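## Task

Take the loose end of the green network patch cord and push it into the port beneath the white label until it latches, with the plug's latch clip on top. The cord must have stopped moving shortly after you finish.

## Robot and tools

Robot. There are two six-joint arms, left_arm and right_arm. Each has a two-finger parallel gripper and a wrist camera: cam_left_wrist and cam_right_wrist, both 672x504. The bases are nearly unrotated and sit at left_arm (-0.054, +0.340, 0) m and right_arm (+0.067, -0.392, 0) m. A camera stand stands behind the arms. Calibration lines (K, distortion, T_world_to_cam) are given for each camera, with errors of a few millimetres and under a degree.

Frames. The scene frame has its origin at table-top height, midway between the arms. +z is up, +x points out over the table, and +y points toward left_arm. Reported hand positions, orientations, velocities and targets use this frame. Motion offsets instead use the gripper's own axes. The fingers point along gripper +z and close along gripper x. A roughly 10 cm block sticks out toward gripper -y. end_effector_position is the point between the pads, and the fingertips extend 17.5 mm past it.

execute_actions(actions, cameras). actions is a list of actions. Each action is a table of at most 15 rows, one row per 1/30 s step; if there are fewer rows, the last row holds for the remaining steps. Each row is one list of 18 numbers in [-1, 1] covering both arms. The first nine are for left_arm: dx, dy, dz, rx, ry, rz, then gripper position, force_limit, speed. The next nine are the same fields for right_arm. The six pose numbers are offsets, not poses. They count from that arm's Hand target at the start of the action, along that Hand target's axes. 1.0 equals 0.6 m or 180 degrees, and rx, ry, rz form one rotation vector. Rows in the same action do not add up. Consecutive actions and calls do add up. Six zeros re-request the current Hand target.

The gripper numbers are absolute settings. position +1 is fully open (50 mm), the pads meet near -0.65, and -1 grips until stopped. force_limit runs from -1 (about 20 N per pad) through 0 (about 102 N) to +1 (about 185 N). speed runs from -1 (20 mm/s) through 0 (85) to +1 (150). Both start at +1. A 0 is a real command, so resend the previous values to leave a gripper unchanged. cameras is a list of names, ["all"], or []. An empty actions list returns images and the full state.

move(target, speed, blend, stop_force, zero, blocking, cameras). target is one 18-number row, laid out as above, or a list of up to 15 rows. Every row is an offset from the same starting Hand targets, in hand axes and in the same scale. Paths are straight and last from 0.5 s to at most 10 s in total. They do not avoid obstacles. speed is the top speed in m/s, from 0.002 to 3.6 with default 0.25; turning is limited to twice that in rad/s. Give one value, or one per target. blend is a corner radius in m; 0 means stop at each target. stop_force is 3 to 120 N, shared by both arms, and ends an arm's path when it meets resistance. It is unreliable for light or loose contacts and while the gripper rotates. Leave it out when backing away from a press. zero (default true) re-zeroes the force reference before the move. blocking=false returns after about 0.5 s but cannot be combined with stop_force. The result adds a move: line giving the ending (done, off_target, moving, held, fault) and any limits (paced = pose clipped, held = steps withheld).

Other tools. wait(seconds 0 to 10) lets the scene run. stop brakes a running move. zoom_image(camera, region [x0, y0, x1, y1] in pixels, at most 504 per side) enlarges the latest image from one camera. zero_wrist_force(arm) re-zeroes that arm's wrist sensor. finished_scene(scene = current scene number) ends the scene and cannot be undone.

Results. These include Hand target (the last commanded pose after clipping, from which the next offsets count), end_effector_position in m, quaternion wxyz, and velocities. Joint positions and torques are listed in base-to-gripper order. Wrist force and torque are in gripper axes; a push reads as the force from the surface into the arm, and a third line gives the peak since the last report. Tool commands are listed too. object_status codes: 0 moving, 1 stopped while opening, 2 stopped while closing (a grip), 3 reached the commanded position or pads met (usually nothing held). A grip opening is (250 - position_measured) x 0.202 mm. Action calls also list step positions. A gripper can stop short of its Hand target; to close the gap, resend zeros or give the missing offset.

Cautions. Orientation commands are clipped to 32 degrees from the measured orientation at each step. Motion lags behind commands and can overshoot when fast. A net external force of about 150 N (plus or minus 25), or contact torque at a joint limit (wrist joints about 17 N m), stops the arm for 10 s. The arms are stiff, so aim only slightly past a firm contact and approach slowly. Keep the arms apart: the clearance check holds back moves that bring them close, and a press between them can fail the scene. Avoid paths near an arm's own base. Do not hit fixed objects hard, knock anything off the table, or release parts while they are still moving. Motors overheat from sustained loads or stretched poses: a MOTOR HOT line appears at 70 °C, and brakes lock the arm at 85 °C. Before finishing, let go and check that the cord stays latched and still.

Each tool is called after "Request:" as a command line: name --argument value for each argument, lists and objects as JSON in quotes; but a table of rows of numbers goes row by row, as --pt "numbers of a row", without its own name.

## Session

Done. Scene 2.

Request:
execute_actions --actions '[]'

Scene clock: 0.00 s.
left_arm: end_effector_position=(+0.7927, +0.4694, +0.1347) position_measured=3 object_status=3 end_effector_quat_wxyz=(+0.406, +0.772, +0.352, +0.338) | right_arm: end_effector_position=(+0.1792, -0.4540, +0.2811) position_measured=3 object_status=3 end_effector_quat_wxyz=(-0.317, +0.385, +0.751, +0.433)
Joint positions: left_arm=[0.121 -0.688 1.445 -3.362 -2.1 0.559] | right_arm=[2.45 -1.253 -2.122 -2.348 2.217 -1.677]
Joint velocities: within noise
Joint torques (N m): no reading
Wrist force (N): no reading
Wrist torque (N m): no reading
Wrist force, peak (N): no reading
Hand target: left_arm +0.7927, +0.4694, +0.1347; +0.406, +0.772, +0.352, +0.338 | right_arm +0.1792, -0.4540, +0.2811; -0.317, +0.385, +0.751, +0.433
Tool commands: left_gripper/position=+1.0 left_gripper/force_limit=+1.0 left_gripper/speed=+1.0 right_gripper/position=+1.0 right_gripper/force_limit=+1.0 right_gripper/speed=+1.0
camera_calibration:
cam_left_wrist: T_world_to_cam=[[0.512657, 0.8174, 0.262755, -0.813546], [-0.0201835, -0.294472, 0.955447, 0.0431865], [0.858356, -0.49512, -0.134465, -0.297614], [0, 0, 0, 1]] pos_world=[0.673401, 0.530355, 0.132482]
cam_right_wrist: T_world_to_cam=[[-0.514293, 0.295305, 0.805169, 0.00538455], [0.846595, 0.0247957, 0.531659, -0.268965], [0.137037, 0.955081, -0.262756, 0.610669], [0, 0, 0, 1]] pos_world=[0.14679, -0.578159, 0.299119]

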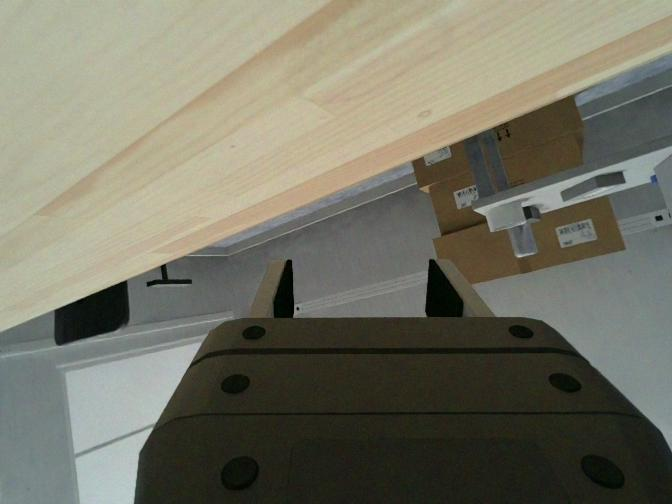

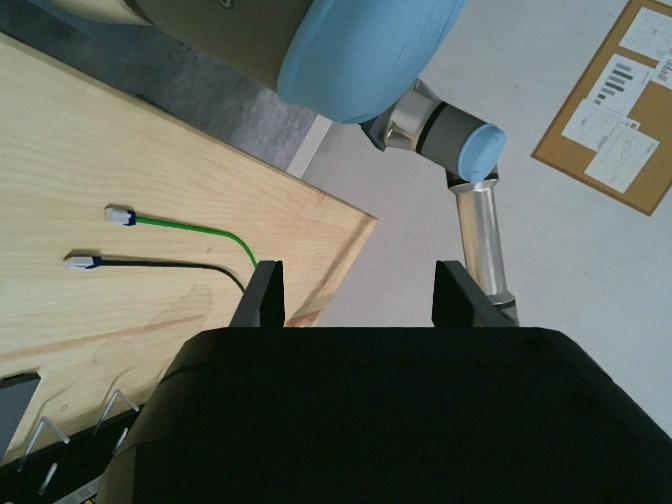

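Request:
move --pt "0 0 0 0 0 0 1 1 1 -0.051 0.379 0.109 0.225 -0.149 -0.107 1 1 1" --pt "0 0 0 0 0 0 1 1 1 -0.023 0.258 0.442 0.449 -0.298 -0.213 1 1 1" --speed 0.3 --blend '[0.04,0]' --cameras '["cam_right_wrist"]'

Request:
zoom_image --camera "cam_right_wrist" --region '[200, 200, 420, 330]'

Scene clock: 16.40 s.
left_arm: end_effector_position=(+0.7927, +0.4694, +0.1347) position_measured=3 object_status=3 end_effector_quat_wxyz=(+0.406, +0.772, +0.352, +0.338) | right_arm: end_effector_position=(+0.2803, -0.1701, +0.2207) position_measured=3 object_status=3 end_effector_quat_wxyz=(+0.001, +0.000, +0.966, -0.258)
Joint positions: left_arm=[0.121 -0.688 1.445 -3.362 -2.1 0.559] | right_arm=[4.491 -1.377 -1.984 -1.862 1.462 -0.186]
Joint torques (N m): left_arm=[-1.42 -61.15 -21.06 -3.42 -0.77 0.05] | right_arm=[4.68 7.08 10.59 2.91 0.7 0.93]
Wrist force (N): left_arm=[0.1 -0.3 0.2] | right_arm=[0.4 -1.2 0.4]
Wrist torque (N m): left_arm=[-0.04 0.00 0.01] | right_arm=[0.44 -0.66 -0.01]
Wrist force, peak (N): left_arm=[-0.2 0.4 0.5] | right_arm=[-0.5 -7.5 -3.0]
Hand target: left_arm +0.7927, +0.4694, +0.1347; +0.406, +0.772, +0.352, +0.338 | right_arm +0.2803, -0.1701, +0.2206; +0.001, +0.000, +0.966, -0.258
Off the commanded pose: left_arm 0.000 m, 0 deg | right_arm 0.000 m, 0 deg.
move: done
camera_calibration:
cam_right_wrist: T_world_to_cam=[[-0.999925, -0.00964116, 0.00748793, 0.282463], [-0.0108912, 0.981629, -0.19049, 0.232984], [-0.00551382, -0.190557, -0.981661, 0.31346], [0, 0, 0, 1]] pos_world=[0.286708, -0.166248, 0.349978]
Images, in order (width x height): cam_right_wrist 672x504.

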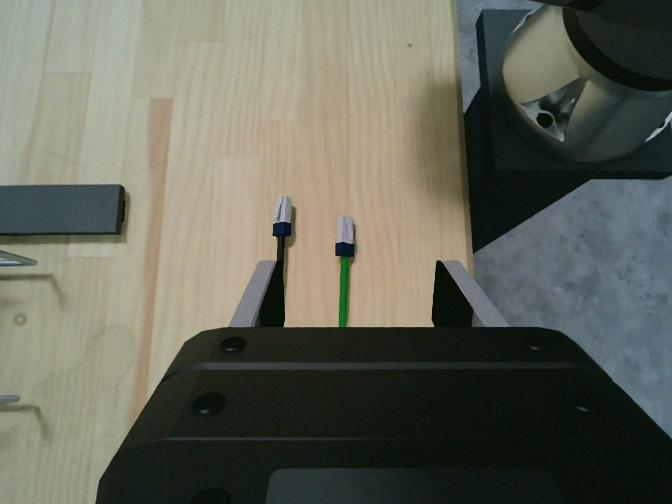

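Scaled by 2.291 from the camera's 672x504 image, which has a finer 960x720 frame.

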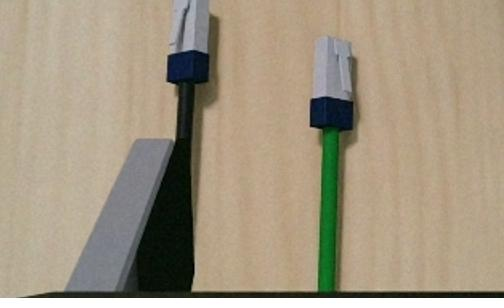

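Request:
move --pt "0 0 0 0 0 0 1 1 1 0.0052 0.0516 0.2795 0 0.0028 0.0048 1 1 1" --pt "0 0 0 0 0 0 1 1 1 0.0052 0.0799 0.3285 0 0.0028 0.0048 1 1 1" --speed '[0.25,0.05]' --cameras '["cam_right_wrist"]'

Request:
zoom_image --camera "cam_right_wrist" --region '[250, 210, 450, 340]'

Scene clock: 27.43 s.
left_arm: end_effector_position=(+0.7927, +0.4694, +0.1347) position_measured=3 object_status=3 end_effector_quat_wxyz=(+0.406, +0.772, +0.352, +0.338) | right_arm: end_effector_position=(+0.2776, -0.2269, +0.0258) position_measured=3 object_status=3 end_effector_quat_wxyz=(-0.001, +0.009, +0.966, -0.258)
Joint positions: left_arm=[0.121 -0.688 1.445 -3.362 -2.1 0.559] | right_arm=[4.456 -1.534 -2.433 -1.255 1.454 -0.201]
Joint torques (N m): left_arm=[-0.22 -60.01 -19.98 -3.55 -0.74 -0.12] | right_arm=[-4.74 26.65 28.02 1.04 -0.45 -1.47]
Wrist force (N): left_arm=[0.0 0.0 0.3] | right_arm=[0.5 -1.0 0.4]
Wrist torque (N m): left_arm=[0.00 0.01 0.00] | right_arm=[0.49 -0.67 0.14]
Wrist force, peak (N): left_arm=[0.0 -0.4 0.3] | right_arm=[0.9 -0.7 3.8]
Hand target: left_arm +0.7927, +0.4694, +0.1347; +0.406, +0.772, +0.352, +0.338 | right_arm +0.2777, -0.2268, +0.0258; -0.001, +0.009, +0.966, -0.258
Off the commanded pose: left_arm 0.000 m, 0 deg | right_arm 0.000 m, 0 deg.
move: done
camera_calibration:
cam_right_wrist: T_world_to_cam=[[-0.99994, 0.00779877, 0.00767824, 0.284612], [0.0061876, 0.981544, -0.191138, 0.246791], [-0.00902717, -0.19108, -0.981533, 0.112164], [0, 0, 0, 1]] pos_world=[0.284081, -0.223023, 0.155079]
Images, in order (width x height): cam_right_wrist 672x504.

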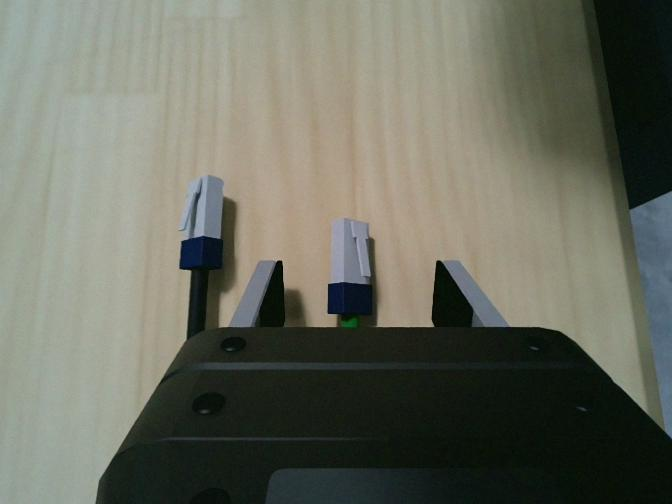

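Scaled by 2.520 from the camera's 672x504 image, which has a finer 960x720 frame.

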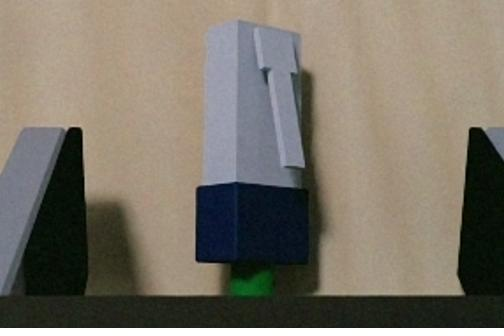

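Request:
move --target '[0,0,0,0,0,0,1,1,1,-0.005,0,0,0,0,0,1,1,1]' --speed 0.05 --cameras '[]'

Request:
move --target '[0,0,0,0,0,0,1,1,1,0,0,0,0,0,0,-1,-0.4,-0.7]' --cameras '[]'

Request:
wait --seconds 0.7 --cameras '["cam_right_wrist"]'

Request:
zoom_image --camera "cam_right_wrist" --region '[320, 205, 395, 330]'

Scene clock: 35.27 s.
left_arm: end_effector_position=(+0.7927, +0.4694, +0.1347) position_measured=3 object_status=3 end_effector_quat_wxyz=(+0.406, +0.772, +0.352, +0.338) | right_arm: end_effector_position=(+0.2807, -0.2268, +0.0258) position_measured=3 object_status=3 end_effector_quat_wxyz=(-0.001, +0.009, +0.966, -0.258)
Joint positions: left_arm=[0.121 -0.688 1.445 -3.362 -2.1 0.559] | right_arm=[4.447 -1.538 -2.429 -1.254 1.45 -0.209]
Joint torques (N m): left_arm=[-0.11 -59.88 -21.39 -3.38 -0.71 -0.12] | right_arm=[2.51 9.44 21.78 3 -1.04 0.44]
Wrist force (N): left_arm=[-0.2 0.0 0.2] | right_arm=[0.7 -1.2 0.4]
Wrist torque (N m): left_arm=[0.00 0.03 0.00] | right_arm=[0.46 -0.70 0.14]
Wrist force, peak (N): left_arm=[-0.4 0.1 0.2] | right_arm=[0.7 -1.4 0.6]
Hand target: left_arm +0.7927, +0.4694, +0.1347; +0.406, +0.772, +0.352, +0.338 | right_arm +0.2807, -0.2268, +0.0258; -0.001, +0.009, +0.966, -0.258
Off the commanded pose: left_arm 0.000 m, 0 deg | right_arm 0.000 m, 0 deg.
move: done
No camera images: "cameras" was empty.

Scene clock: 36.50 s.
left_arm: end_effector_position=(+0.7927, +0.4694, +0.1347) position_measured=3 object_status=3 end_effector_quat_wxyz=(+0.406, +0.772, +0.352, +0.338) | right_arm: end_effector_position=(+0.2807, -0.2268, +0.0258) position_measured=199 object_status=2 end_effector_quat_wxyz=(-0.001, +0.009, +0.966, -0.258)
Joint positions: left_arm=[0.121 -0.688 1.445 -3.362 -2.1 0.559] | right_arm=[4.448 -1.538 -2.429 -1.254 1.45 -0.209]
Joint torques (N m): left_arm=[0.04 -60.55 -21.61 -3.48 -0.6 0.08] | right_arm=[3.62 23.57 7.91 0.23 1.59 0.78]
Wrist force (N): left_arm=[0.1 0.3 0.2] | right_arm=[1.1 -1.5 0.1]
Wrist torque (N m): left_arm=[0.03 -0.01 0.00] | right_arm=[0.45 -0.70 0.13]
Wrist force, peak (N): left_arm=[-0.4 0.0 0.1] | right_arm=[1.1 -1.5 0.1]
Hand target: left_arm +0.7927, +0.4694, +0.1347; +0.406, +0.772, +0.352, +0.338 | right_arm +0.2807, -0.2268, +0.0258; -0.001, +0.009, +0.966, -0.258
Off the commanded pose: left_arm 0.000 m, 0 deg | right_arm 0.000 m, 0 deg.
move: done
No camera images: "cameras" was empty.

Scene clock: 37.20 s.
left_arm: end_effector_position=(+0.7927, +0.4694, +0.1347) position_measured=3 object_status=3 end_effector_quat_wxyz=(+0.406, +0.772, +0.352, +0.338) | right_arm: end_effector_position=(+0.2807, -0.2268, +0.0258) position_measured=199 object_status=2 end_effector_quat_wxyz=(-0.001, +0.009, +0.966, -0.258)
Joint positions: left_arm=[0.121 -0.688 1.445 -3.362 -2.1 0.559] | right_arm=[4.448 -1.538 -2.429 -1.254 1.45 -0.209]
Joint torques (N m): left_arm=[-0.66 -60.35 -21.44 -3.49 -0.46 0.16] | right_arm=[4.38 23.7 7.68 0.21 1.63 0.68]
Wrist force (N): left_arm=[0.0 0.2 -0.1] | right_arm=[1.2 -1.1 0.0]
Wrist torque (N m): left_arm=[0.04 0.01 0.00] | right_arm=[0.51 -0.71 0.13]
Wrist force, peak (N): left_arm=[-0.3 -0.1 0.4] | right_arm=[1.2 -1.5 0.1]
Hand target: left_arm +0.7927, +0.4694, +0.1347; +0.406, +0.772, +0.352, +0.338 | right_arm +0.2807, -0.2268, +0.0258; -0.001, +0.009, +0.966, -0.258
Tool commands: left_gripper/position=+1.0 left_gripper/force_limit=+1.0 left_gripper/speed=+1.0 right_gripper/position=-1.0 right_gripper/force_limit=-0.4 right_gripper/speed=-0.7
Off the commanded pose: left_arm 0.000 m, 0 deg | right_arm 0.000 m, 0 deg.
wait: 0.70 s; at rest by 0.17 s
camera_calibration:
cam_right_wrist: T_world_to_cam=[[-0.999941, 0.00777676, 0.00758313, 0.287722], [0.00618784, 0.981622, -0.190734, 0.246726], [-0.00892706, -0.190676, -0.981612, 0.112265], [0, 0, 0, 1]] pos_world=[0.287181, -0.223023, 0.155078]
Images, in order (width x height): cam_right_wrist 672x504.

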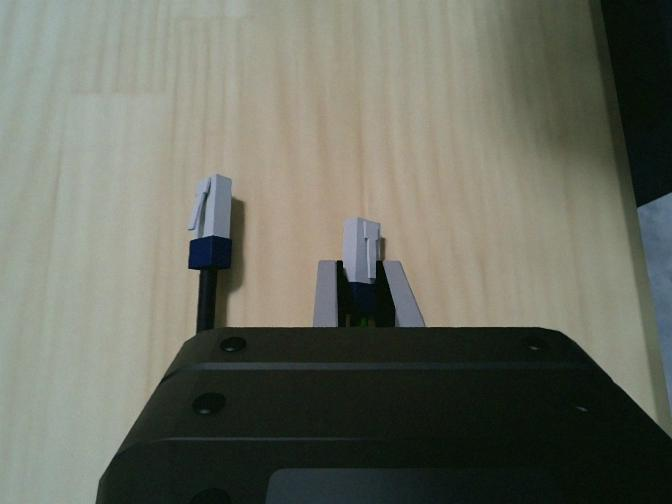

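Scaled by 4.032 from the camera's 672x504 image, which has a finer 960x720 frame.

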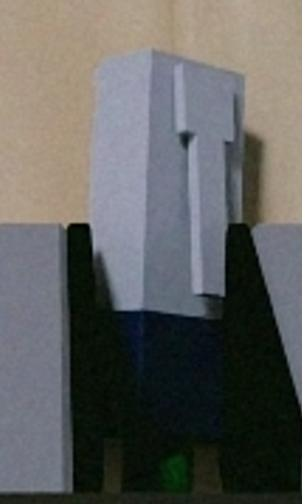

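Request:
move --pt "0 0 0 0 0 0 1 1 1 0 -0.05 -0.0866 0 0 0 -1 -0.4 -0.7" --pt "0 0 0 0 0 0 1 1 1 -0.225 0.203 -0.4135 0 -0.253 -0.438 -1 -0.4 -0.7" --speed 0.2 --blend '[0.02,0]' --cameras '["cam_right_wrist"]'

Request:
zoom_image --camera "cam_right_wrist" --region '[320, 205, 395, 330]'

Scene clock: 70.00 s.
left_arm: end_effector_position=(+0.7927, +0.4694, +0.1347) position_measured=3 object_status=3 end_effector_quat_wxyz=(+0.406, +0.772, +0.352, +0.338) | right_arm: end_effector_position=(+0.4193, +0.0000, +0.1805) position_measured=199 object_status=2 end_effector_quat_wxyz=(-0.185, +0.683, -0.683, +0.183) end_effector_velocity=(+0.000, +0.000, +0.000) end_effector_angular_velocity=(-0.004, -0.001, +0.007)
Joint positions: left_arm=[0.121 -0.688 1.445 -3.362 -2.1 0.559] | right_arm=[4.49 -1.549 -2.114 -0.923 1.059 -1.82]
Joint velocities: left_arm=[within noise] | right_arm=[0 0.001 -0.001 0 -0.001 -0.008]
Joint torques (N m): left_arm=[0.1 -60.67 -21.22 -3.42 -0.41 0.09] | right_arm=[3.99 39.07 8.8 3.56 -3.63 -0.79]
Wrist force (N): left_arm=[-0.2 -0.1 0.3] | right_arm=[0.3 -0.7 0.7]
Wrist torque (N m): left_arm=[-0.02 0.04 0.01] | right_arm=[0.54 -0.55 0.10]
Wrist force, peak (N): left_arm=[-0.1 0.1 0.5] | right_arm=[0.8 -0.3 3.7]
Hand target: left_arm +0.7927, +0.4694, +0.1347; +0.406, +0.772, +0.352, +0.338 | right_arm +0.4193, +0.0000, +0.1806; -0.185, +0.683, -0.683, +0.183
Off the commanded pose: left_arm 0.000 m, 0 deg | right_arm 0.000 m, 0 deg.
move: done
camera_calibration:
cam_right_wrist: T_world_to_cam=[[0.0102541, -0.999917, 0.00786344, -0.000281222], [-0.98068, -0.0115925, -0.195277, 0.467311], [0.195352, -0.00570913, -0.980717, 0.222825], [0, 0, 0, 1]] pos_world=[0.414756, 0.00640824, 0.309786]
Images, in order (width x height): cam_right_wrist 672x504.

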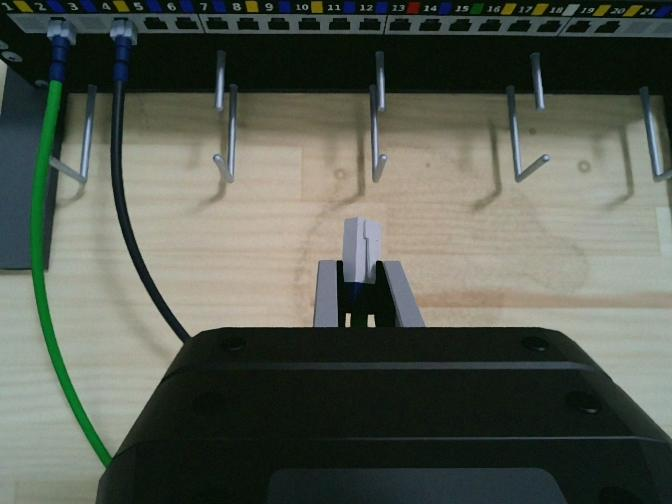

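Scaled by 4.032 from the camera's 672x504 image, which has a finer 960x720 frame.

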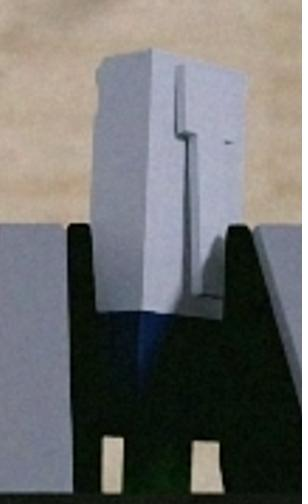

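Request:
zoom_image --camera "cam_right_wrist" --region '[440, 0, 672, 100]'

Scaled by 2.172 from the camera's 672x504 image, which has a finer 960x720 frame.

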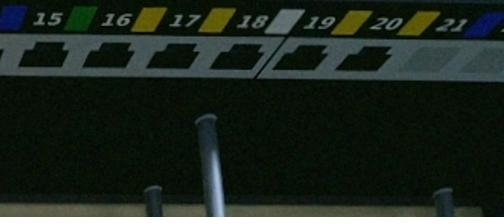

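Request:
move --target '[0,0,0,0,0,0,1,1,1,0.175,-0.067,0.136,0,0.2117,-0.1222,-1,-0.4,-0.7]' --speed 0.2 --cameras '["cam_right_wrist"]'

Request:
zoom_image --camera "cam_right_wrist" --region '[320, 205, 395, 330]'

Request:
zoom_image --camera "cam_right_wrist" --region '[260, 60, 500, 220]'

Scene clock: 83.40 s.
left_arm: end_effector_position=(+0.7927, +0.4694, +0.1347) position_measured=3 object_status=3 end_effector_quat_wxyz=(+0.406, +0.772, +0.352, +0.338) | right_arm: end_effector_position=(+0.4952, -0.1047, +0.1299) position_measured=199 object_status=2 end_effector_quat_wxyz=(+0.084, +0.702, -0.565, +0.426)
Joint positions: left_arm=[0.121 -0.688 1.445 -3.362 -2.1 0.559] | right_arm=[4.365 -1.839 -1.92 -1.52 0.832 -1.901]
Joint torques (N m): left_arm=[-0.12 -60.66 -20.9 -3.3 -0.56 0.15] | right_arm=[4.41 49.48 6.09 0.65 -0.2 -0.79]
Wrist force (N): left_arm=[0.0 0.1 0.3] | right_arm=[0.1 -1.1 0.4]
Wrist torque (N m): left_arm=[0.02 0.00 0.00] | right_arm=[0.34 -0.13 0.19]
Wrist force, peak (N): left_arm=[-0.3 -0.1 0.5] | right_arm=[-0.4 -1.1 1.4]
Hand target: left_arm +0.7927, +0.4694, +0.1347; +0.406, +0.772, +0.352, +0.338 | right_arm +0.4951, -0.1048, +0.1300; +0.084, +0.702, -0.565, +0.426
Off the commanded pose: left_arm 0.000 m, 0 deg | right_arm 0.000 m, 0 deg.
move: done
camera_calibration:
cam_right_wrist: T_world_to_cam=[[0.00812531, -0.714131, 0.699965, -0.164271], [-0.980702, -0.142432, -0.13393, 0.508981], [0.195341, -0.685369, -0.701506, 0.0503776], [0, 0, 0, 1]] pos_world=[0.490653, -0.0102885, 0.218492]
Images, in order (width x height): cam_right_wrist 672x504.

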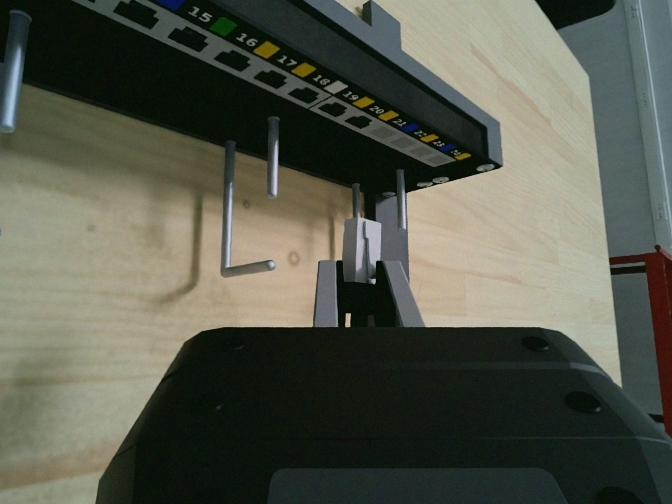

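Scaled by 4.032 from the camera's 672x504 image, which has a finer 960x720 frame.

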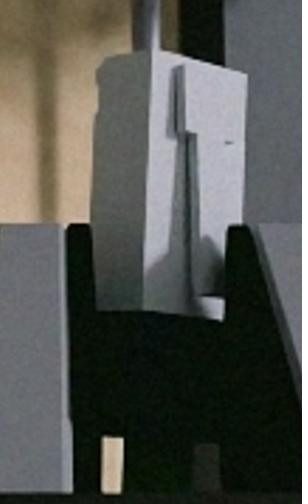

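Scaled by 2.100 from the camera's 672x504 image, which has a finer 960x720 frame.

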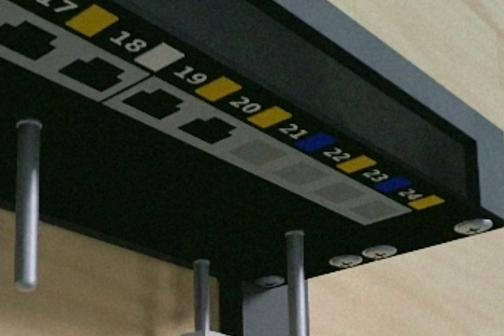

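Request:
move --target '[0,0,0,0,0,0,1,1,1,-0.0368,-0.056,0.0802,0,-0.0033,-0.0095,-1,-0.4,-0.7]' --speed 0.07 --stop_force 8 --cameras '["cam_right_wrist"]'

Request:
zoom_image --camera "cam_right_wrist" --region '[310, 140, 430, 250]'

Scene clock: 102.10 s.
left_arm: end_effector_position=(+0.7927, +0.4694, +0.1347) position_measured=3 object_status=3 end_effector_quat_wxyz=(+0.406, +0.772, +0.352, +0.338) | right_arm: end_effector_position=(+0.5484, -0.1060, +0.0969) position_measured=199 object_status=2 end_effector_quat_wxyz=(+0.088, +0.712, -0.555, +0.421)
Joint positions: left_arm=[0.121 -0.688 1.445 -3.362 -2.1 0.559] | right_arm=[4.27 -1.949 -1.889 -1.35 0.788 -2.054]
Joint torques (N m): left_arm=[1.1 -60.05 -20.62 -3.32 -0.45 0.12] | right_arm=[0.45 58.35 5.91 2.99 0.74 -0.78]
Wrist force (N): left_arm=[0.0 0.0 0.2] | right_arm=[0.4 -0.7 0.3]
Wrist torque (N m): left_arm=[0.01 0.00 0.00] | right_arm=[0.39 -0.21 0.18]
Wrist force, peak (N): left_arm=[-0.4 0.3 0.4] | right_arm=[0.6 -0.3 -2.6]
Hand target: left_arm +0.7927, +0.4694, +0.1347; +0.406, +0.772, +0.352, +0.338 | right_arm +0.5484, -0.1060, +0.0969; +0.088, +0.712, -0.555, +0.421
Off the commanded pose: left_arm 0.000 m, 0 deg | right_arm 0.000 m, 0 deg.
move: done
camera_calibration:
cam_right_wrist: T_world_to_cam=[[0.039246, -0.709191, 0.703923, -0.159519], [-0.979886, -0.165257, -0.111862, 0.551497], [0.19566, -0.685374, -0.701413, 0.0156682], [0, 0, 0, 1]] pos_world=[0.543599, -0.0112526, 0.184971]
Images, in order (width x height): cam_right_wrist 672x504.

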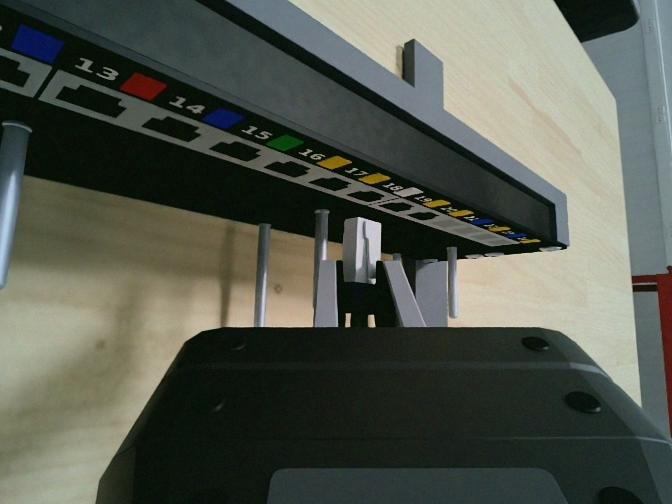

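Scaled by 4.200 from the camera's 672x504 image, which has a finer 960x720 frame.

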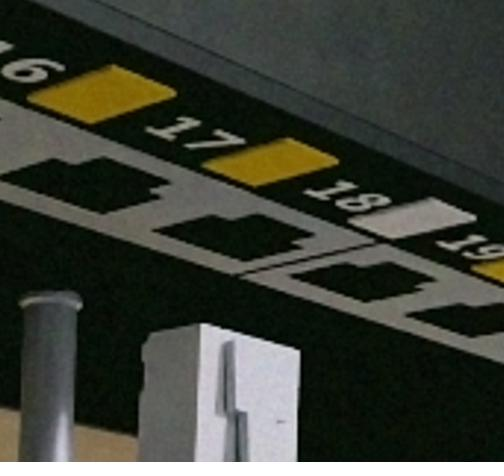

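Request:
move --target '[0,0,0,0,0,0,1,1,1,0.0007,-0.0202,0.0117,0,0,0,-1,-0.4,-0.7]' --speed 0.01 --stop_force 6 --cameras '["cam_right_wrist"]'

Request:
zoom_image --camera "cam_right_wrist" --region '[330, 190, 410, 260]'

Scene clock: 115.03 s.
left_arm: end_effector_position=(+0.7927, +0.4694, +0.1347) position_measured=3 object_status=3 end_effector_quat_wxyz=(+0.406, +0.772, +0.352, +0.338) | right_arm: end_effector_position=(+0.5582, -0.1060, +0.0969) position_measured=199 object_status=2 end_effector_quat_wxyz=(+0.088, +0.712, -0.555, +0.421)
Joint positions: left_arm=[0.121 -0.688 1.445 -3.362 -2.1 0.559] | right_arm=[4.254 -1.962 -1.874 -1.339 0.781 -2.074]
Joint torques (N m): left_arm=[-0.71 -59.68 -20.87 -3.15 -0.29 0.05] | right_arm=[4.35 58.57 7.44 1 -1.03 -0.76]
Wrist force (N): left_arm=[0.0 -0.1 0.1] | right_arm=[-0.2 8.6 -3.9]
Wrist torque (N m): left_arm=[-0.01 0.00 0.00] | right_arm=[0.31 -0.26 0.13]
Wrist force, peak (N): left_arm=[-0.5 -0.2 0.3] | right_arm=[1.2 9.4 -4.3]
Hand target: left_arm +0.7927, +0.4694, +0.1347; +0.406, +0.772, +0.352, +0.338 | right_arm +0.5582, -0.1060, +0.0969; +0.088, +0.712, -0.555, +0.421 (not the last commanded pose)
Off the commanded pose: left_arm 0.000 m, 0 deg | right_arm 0.004 m, 0 deg.
move: contact (right_arm)
camera_calibration:
cam_right_wrist: T_world_to_cam=[[0.0392472, -0.709194, 0.70392, -0.159908], [-0.979905, -0.16519, -0.111793, 0.561196], [0.195563, -0.685388, -0.701426, 0.0137867], [0, 0, 0, 1]] pos_world=[0.553499, -0.0112527, 0.184971]
Images, in order (width x height): cam_right_wrist 672x504.

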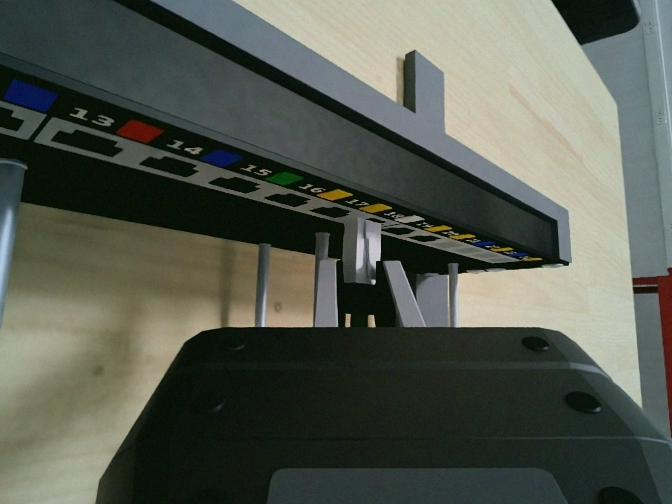

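Scaled by 6.300 from the camera's 672x504 image, which has a finer 960x720 frame.

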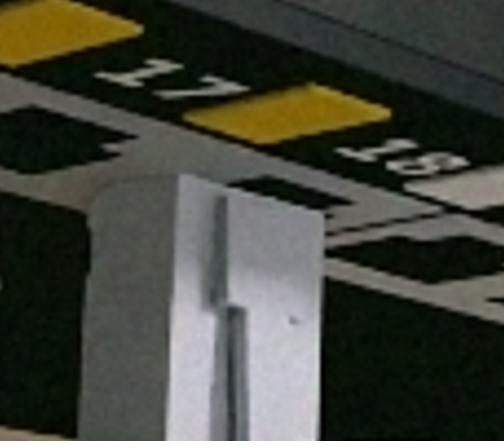

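Request:
move --target '[0,0,0,0,0,0,1,1,1,0.0013,0.0022,0.0005,0,0,0,-1,-0.4,-0.7]' --speed 0.02 --cameras '[]'

Request:
move --target '[0,0,0,0,0,0,1,1,1,0.0004,-0.0115,0.0067,0,0,0,-1,-0.4,-0.7]' --speed 0.01 --stop_force 8 --cameras '["cam_right_wrist"]'

Request:
zoom_image --camera "cam_right_wrist" --region '[330, 190, 410, 260]'

Scene clock: 130.80 s.
left_arm: end_effector_position=(+0.7927, +0.4694, +0.1347) position_measured=3 object_status=3 end_effector_quat_wxyz=(+0.406, +0.772, +0.352, +0.338) | right_arm: end_effector_position=(+0.5572, -0.1073, +0.0968) position_measured=199 object_status=2 end_effector_quat_wxyz=(+0.088, +0.712, -0.555, +0.421)
Joint positions: left_arm=[0.121 -0.688 1.445 -3.362 -2.1 0.559] | right_arm=[4.255 -1.959 -1.879 -1.337 0.781 -2.074]
Joint torques (N m): left_arm=[0.4 -59.74 -20.84 -3.3 -0.28 0.06] | right_arm=[4.23 53.13 12.28 4 0.85 0.62]
Wrist force (N): left_arm=[0.1 0.0 0.1] | right_arm=[0.6 -0.7 0.5]
Wrist torque (N m): left_arm=[-0.01 0.00 0.00] | right_arm=[0.37 -0.24 0.17]
Wrist force, peak (N): left_arm=[-0.3 0.2 0.5] | right_arm=[-0.3 8.6 -4.4]
Hand target: left_arm +0.7927, +0.4694, +0.1347; +0.406, +0.772, +0.352, +0.338 | right_arm +0.5573, -0.1073, +0.0968; +0.088, +0.712, -0.555, +0.421
Off the commanded pose: left_arm 0.000 m, 0 deg | right_arm 0.000 m, 0 deg.
move: done
No camera images: "cameras" was empty.

Scene clock: 132.67 s.
left_arm: end_effector_position=(+0.7927, +0.4694, +0.1347) position_measured=3 object_status=3 end_effector_quat_wxyz=(+0.406, +0.772, +0.352, +0.338) | right_arm: end_effector_position=(+0.5653, -0.1073, +0.0968) position_measured=199 object_status=2 end_effector_quat_wxyz=(+0.088, +0.712, -0.555, +0.421)
Joint positions: left_arm=[0.121 -0.688 1.445 -3.362 -2.1 0.559] | right_arm=[4.242 -1.969 -1.866 -1.328 0.775 -2.09]
Joint torques (N m): left_arm=[-0.17 -60 -21.45 -3.46 -0.4 0.14] | right_arm=[2.74 53.22 9.63 0.92 -0.5 0.77]
Wrist force (N): left_arm=[-0.1 0.0 0.2] | right_arm=[0.9 2.9 -1.9]
Wrist torque (N m): left_arm=[0.00 0.01 0.00] | right_arm=[0.33 -0.26 0.19]
Wrist force, peak (N): left_arm=[0.1 -0.1 0.5] | right_arm=[1.0 3.1 -2.3]
Hand target: left_arm +0.7927, +0.4694, +0.1347; +0.406, +0.772, +0.352, +0.338 | right_arm +0.5652, -0.1073, +0.0968; +0.088, +0.712, -0.555, +0.421
Off the commanded pose: left_arm 0.000 m, 0 deg | right_arm 0.000 m, 0 deg.
move: done
camera_calibration:
cam_right_wrist: T_world_to_cam=[[0.0393027, -0.709132, 0.70398, -0.161005], [-0.979881, -0.165315, -0.111819, 0.567836], [0.195673, -0.685422, -0.701362, 0.0114516], [0, 0, 0, 1]] pos_world=[0.560499, -0.0124525, 0.184871]
Images, in order (width x height): cam_right_wrist 672x504.

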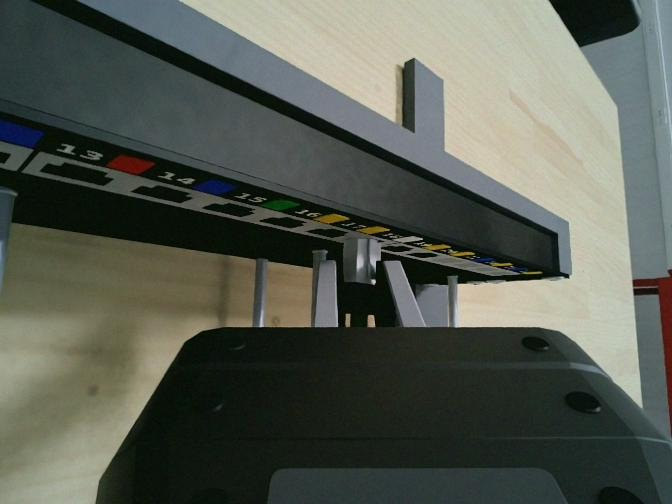

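Scaled by 6.300 from the camera's 672x504 image, which has a finer 960x720 frame.

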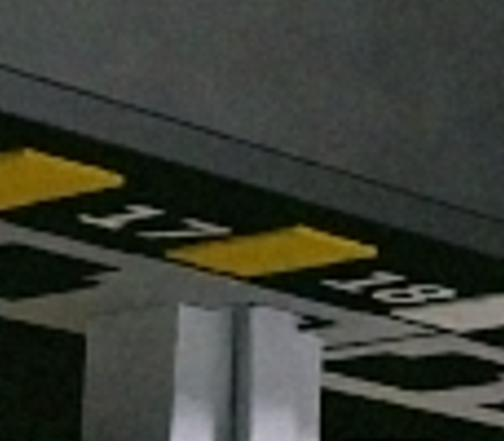

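Request:
move --target '[0,0,0,0,0,0,1,1,1,0.0006,-0.0173,0.01,0,0,0,-1,-0.4,-0.7]' --speed 0.015 --stop_force 30 --cameras '["cam_right_wrist"]'

Request:
zoom_image --camera "cam_right_wrist" --region '[320, 200, 400, 300]'

Scene clock: 137.47 s.
left_arm: end_effector_position=(+0.7927, +0.4694, +0.1347) position_measured=3 object_status=3 end_effector_quat_wxyz=(+0.406, +0.772, +0.352, +0.338) | right_arm: end_effector_position=(+0.5686, -0.1073, +0.0968) position_measured=199 object_status=2 end_effector_quat_wxyz=(+0.088, +0.712, -0.555, +0.421)
Joint positions: left_arm=[0.121 -0.688 1.445 -3.362 -2.1 0.559] | right_arm=[4.236 -1.974 -1.86 -1.324 0.773 -2.097]
Joint torques (N m): left_arm=[0.13 -59.38 -20.21 -3.03 -0.3 0.33] | right_arm=[4.41 58.47 7.06 1.67 -2 -0.71]
Wrist force (N): left_arm=[0.1 -0.1 -0.2] | right_arm=[2.7 15.0 -9.1]
Wrist torque (N m): left_arm=[-0.02 -0.01 0.01] | right_arm=[0.17 -0.25 0.14]
Wrist force, peak (N): left_arm=[0.1 -0.4 0.5] | right_arm=[8.2 31.7 -23.8]
Hand target: left_arm +0.7927, +0.4694, +0.1347; +0.406, +0.772, +0.352, +0.338 | right_arm +0.5686, -0.1073, +0.0968; +0.088, +0.712, -0.555, +0.421 (not the last commanded pose)
Off the commanded pose: left_arm 0.000 m, 0 deg | right_arm 0.009 m, 0 deg.
move: contact (right_arm)
camera_calibration:
cam_right_wrist: T_world_to_cam=[[0.0395777, -0.709097, 0.703999, -0.161296], [-0.979952, -0.165225, -0.111331, 0.571118], [0.195263, -0.685479, -0.701421, 0.0110273], [0, 0, 0, 1]] pos_world=[0.563899, -0.0124526, 0.18487]
Images, in order (width x height): cam_right_wrist 672x504.

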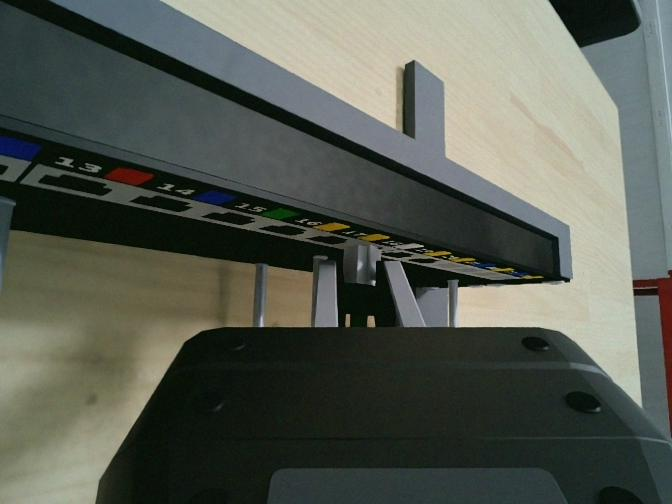

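Scaled by 5.040 from the camera's 672x504 image, which has a finer 960x720 frame.

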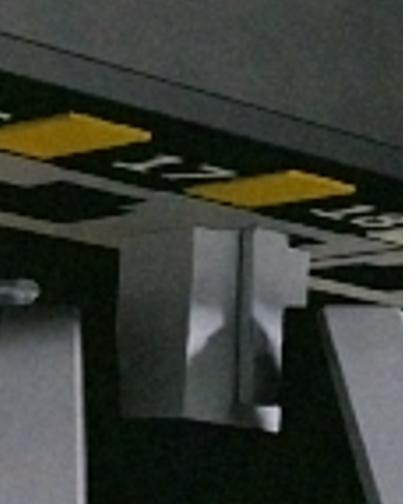

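Request:
move --target '[0,0,0,0,0,0,1,1,1,-0.0004,0.0115,-0.0067,0,0,0,-1,-0.4,-0.7]' --speed 0.01 --stop_force 25 --cameras '["cam_right_wrist"]'

Request:
zoom_image --camera "cam_right_wrist" --region '[320, 200, 400, 300]'

Scene clock: 141.37 s.
left_arm: end_effector_position=(+0.7927, +0.4694, +0.1347) position_measured=3 object_status=3 end_effector_quat_wxyz=(+0.406, +0.772, +0.352, +0.338) | right_arm: end_effector_position=(+0.5660, -0.1073, +0.0968) position_measured=199 object_status=2 end_effector_quat_wxyz=(+0.088, +0.712, -0.555, +0.421)
Joint positions: left_arm=[0.121 -0.688 1.445 -3.362 -2.1 0.559] | right_arm=[4.24 -1.97 -1.864 -1.327 0.775 -2.092]
Joint torques (N m): left_arm=[-0.64 -59.64 -20.52 -3.2 -0.37 0.09] | right_arm=[-5.3 19.62 25.69 0.66 -2.96 1.06]
Wrist force (N): left_arm=[-0.5 0.1 0.2] | right_arm=[-6.5 -8.8 -0.8]
Wrist torque (N m): left_arm=[0.01 0.08 0.00] | right_arm=[0.52 -0.56 0.07]
Wrist force, peak (N): left_arm=[-0.2 -0.5 0.2] | right_arm=[2.8 15.2 -9.5]
Hand target: left_arm +0.7927, +0.4694, +0.1347; +0.406, +0.772, +0.352, +0.338 | right_arm +0.5660, -0.1073, +0.0968; +0.088, +0.712, -0.555, +0.421 (not the last commanded pose)
Off the commanded pose: left_arm 0.000 m, 0 deg | right_arm 0.005 m, 0 deg.
move: contact (right_arm)
camera_calibration:
cam_right_wrist: T_world_to_cam=[[0.0395913, -0.709143, 0.703952, -0.161193], [-0.97993, -0.165304, -0.11141, 0.568571], [0.195372, -0.685412, -0.701455, 0.0114809], [0, 0, 0, 1]] pos_world=[0.561299, -0.0124525, 0.18487]
Images, in order (width x height): cam_right_wrist 672x504.

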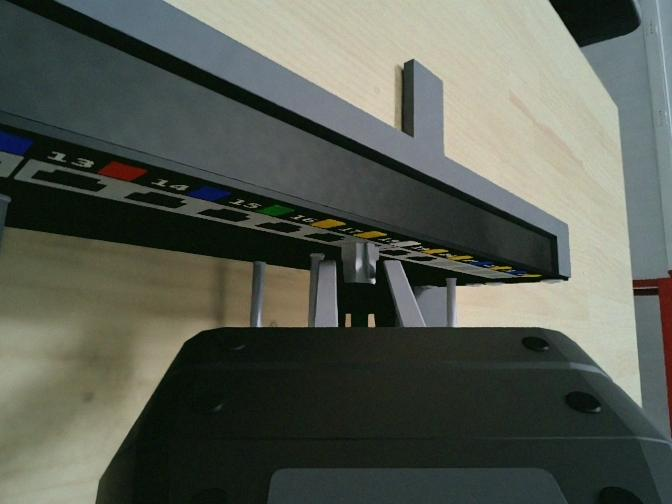

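Scaled by 5.040 from the camera's 672x504 image, which has a finer 960x720 frame.

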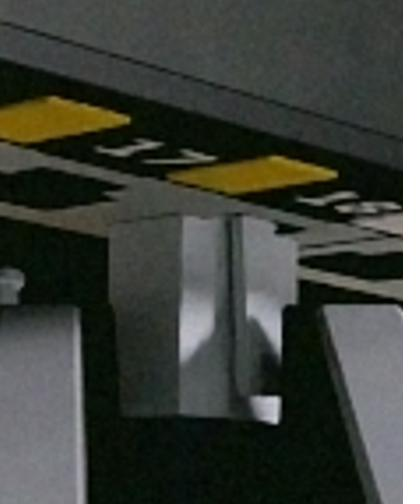

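Request:
move --target '[0,0,0,0,0,0,1,1,1,0.0001,-0.0025,0.0014,0,0,0,-1,-0.4,-0.7]' --speed 0.01 --cameras '[]'

Request:
move --target '[0,0,0,0,0,0,1,1,1,0,0,0,0,0,0,0.05,-0.4,-1]' --cameras '["cam_right_wrist"]'

Request:
move --target '[0,0,0,0,0,0,1,1,1,-0.0035,0.1008,-0.0585,0,0,0,0.05,-0.4,-1]' --speed 0.08 --cameras '["cam_right_wrist"]'

Request:
zoom_image --camera "cam_right_wrist" --region '[250, 40, 400, 190]'

Scene clock: 146.77 s.
left_arm: end_effector_position=(+0.7927, +0.4694, +0.1347) position_measured=3 object_status=3 end_effector_quat_wxyz=(+0.406, +0.772, +0.352, +0.338) | right_arm: end_effector_position=(+0.5678, -0.1073, +0.0968) position_measured=199 object_status=2 end_effector_quat_wxyz=(+0.088, +0.712, -0.555, +0.421)
Joint positions: left_arm=[0.121 -0.688 1.445 -3.362 -2.1 0.559] | right_arm=[4.238 -1.973 -1.861 -1.325 0.774 -2.096]
Joint torques (N m): left_arm=[-0.42 -58.28 -20.54 -2.98 -0.3 0.19] | right_arm=[-0.49 24.01 29.36 4.49 -5.85 -0.07]
Wrist force (N): left_arm=[0.0 -0.2 0.2] | right_arm=[-1.1 4.3 -4.6]
Wrist torque (N m): left_arm=[-0.03 0.00 0.01] | right_arm=[0.35 -0.33 0.14]
Wrist force, peak (N): left_arm=[0.0 -0.3 0.5] | right_arm=[-6.8 -9.2 -0.9]
Hand target: left_arm +0.7927, +0.4694, +0.1347; +0.406, +0.772, +0.352, +0.338 | right_arm +0.5677, -0.1073, +0.0968; +0.088, +0.712, -0.555, +0.421
Off the commanded pose: left_arm 0.000 m, 0 deg | right_arm 0.000 m, 0 deg.
move: done
No camera images: "cameras" was empty.

Scene clock: 147.53 s.
left_arm: end_effector_position=(+0.7927, +0.4694, +0.1347) position_measured=3 object_status=3 end_effector_quat_wxyz=(+0.406, +0.772, +0.352, +0.338) | right_arm: end_effector_position=(+0.5678, -0.1072, +0.0968) position_measured=145 object_status=0 end_effector_quat_wxyz=(+0.088, +0.712, -0.555, +0.421)
Joint positions: left_arm=[0.121 -0.688 1.445 -3.362 -2.1 0.559] | right_arm=[4.238 -1.973 -1.861 -1.325 0.774 -2.096]
Joint torques (N m): left_arm=[-0.34 -58.69 -21.83 -2.97 -0.25 0.27] | right_arm=[4.51 35.37 20.67 3.49 0.27 0.89]
Wrist force (N): left_arm=[0.0 -0.1 0.0] | right_arm=[0.5 -0.7 0.1]
Wrist torque (N m): left_arm=[-0.02 0.01 0.01] | right_arm=[0.36 -0.20 0.16]
Wrist force, peak (N): left_arm=[0.0 0.1 0.5] | right_arm=[-1.0 4.0 -4.3]
Hand target: left_arm +0.7927, +0.4694, +0.1347; +0.406, +0.772, +0.352, +0.338 | right_arm +0.5677, -0.1073, +0.0968; +0.088, +0.712, -0.555, +0.421
Off the commanded pose: left_arm 0.000 m, 0 deg | right_arm 0.000 m, 0 deg.
move: done
camera_calibration:
cam_right_wrist: T_world_to_cam=[[0.0395081, -0.709103, 0.703997, -0.161225], [-0.979917, -0.165311, -0.111517, 0.570348], [0.195455, -0.685453, -0.701393, 0.0110706], [0, 0, 0, 1]] pos_world=[0.563099, -0.0124525, 0.18487]
Images, in order (width x height): cam_right_wrist 672x504.

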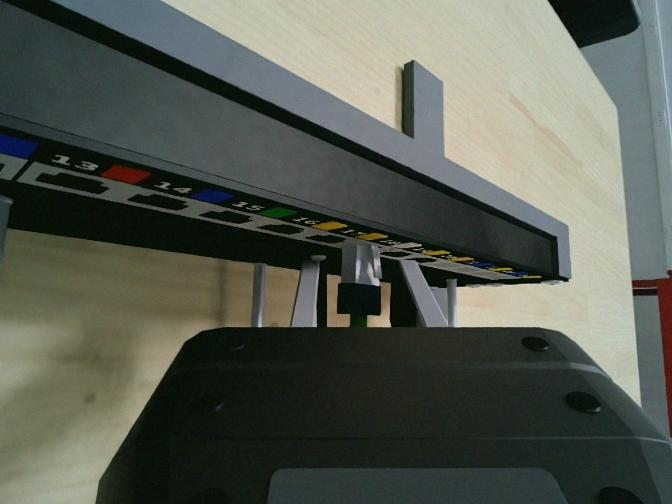

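Scene clock: 148.83 s.
left_arm: end_effector_position=(+0.7927, +0.4694, +0.1347) position_measured=3 object_status=3 end_effector_quat_wxyz=(+0.406, +0.772, +0.352, +0.338) | right_arm: end_effector_position=(+0.4978, -0.1073, +0.0969) position_measured=145 object_status=3 end_effector_quat_wxyz=(+0.088, +0.712, -0.555, +0.421)
Joint positions: left_arm=[0.121 -0.688 1.445 -3.362 -2.1 0.559] | right_arm=[4.357 -1.884 -1.965 -1.413 0.831 -1.949]
Joint torques (N m): left_arm=[0.51 -59.58 -20.53 -2.93 -0.18 0.24] | right_arm=[5.26 16.72 30.58 3.4 -3.9 1]
Wrist force (N): left_arm=[-0.2 0.0 0.2] | right_arm=[0.1 -0.7 0.0]
Wrist torque (N m): left_arm=[-0.01 0.04 0.00] | right_arm=[0.38 -0.16 0.05]
Wrist force, peak (N): left_arm=[-0.4 -0.3 0.3] | right_arm=[3.7 -2.4 4.8]
Hand target: left_arm +0.7927, +0.4694, +0.1347; +0.406, +0.772, +0.352, +0.338 | right_arm +0.4978, -0.1073, +0.0968; +0.088, +0.712, -0.555, +0.421
Off the commanded pose: left_arm 0.000 m, 0 deg | right_arm 0.000 m, 0 deg.
move: done
camera_calibration:
cam_right_wrist: T_world_to_cam=[[0.0396599, -0.709132, 0.703959, -0.158669], [-0.979927, -0.165354, -0.111361, 0.501724], [0.195372, -0.685412, -0.701456, 0.0248068], [0, 0, 0, 1]] pos_world=[0.493099, -0.0125524, 0.18497]
Images, in order (width x height): cam_right_wrist 672x504.

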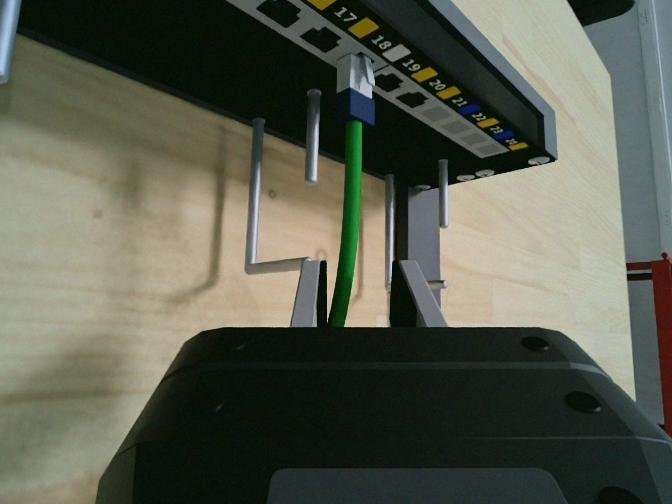

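Scaled by 3.360 from the camera's 672x504 image, which has a finer 960x720 frame.

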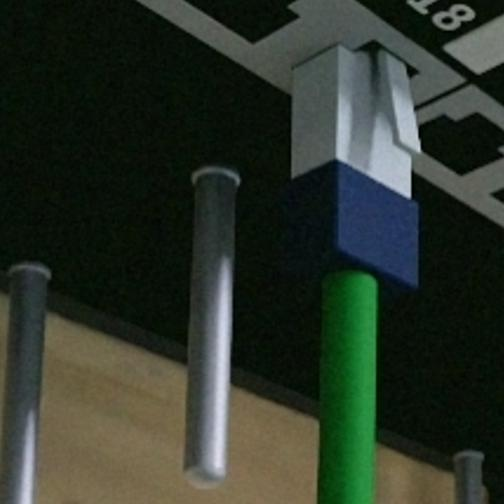

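Request:
finished_scene --scene 2

The scene is finished: the task was done.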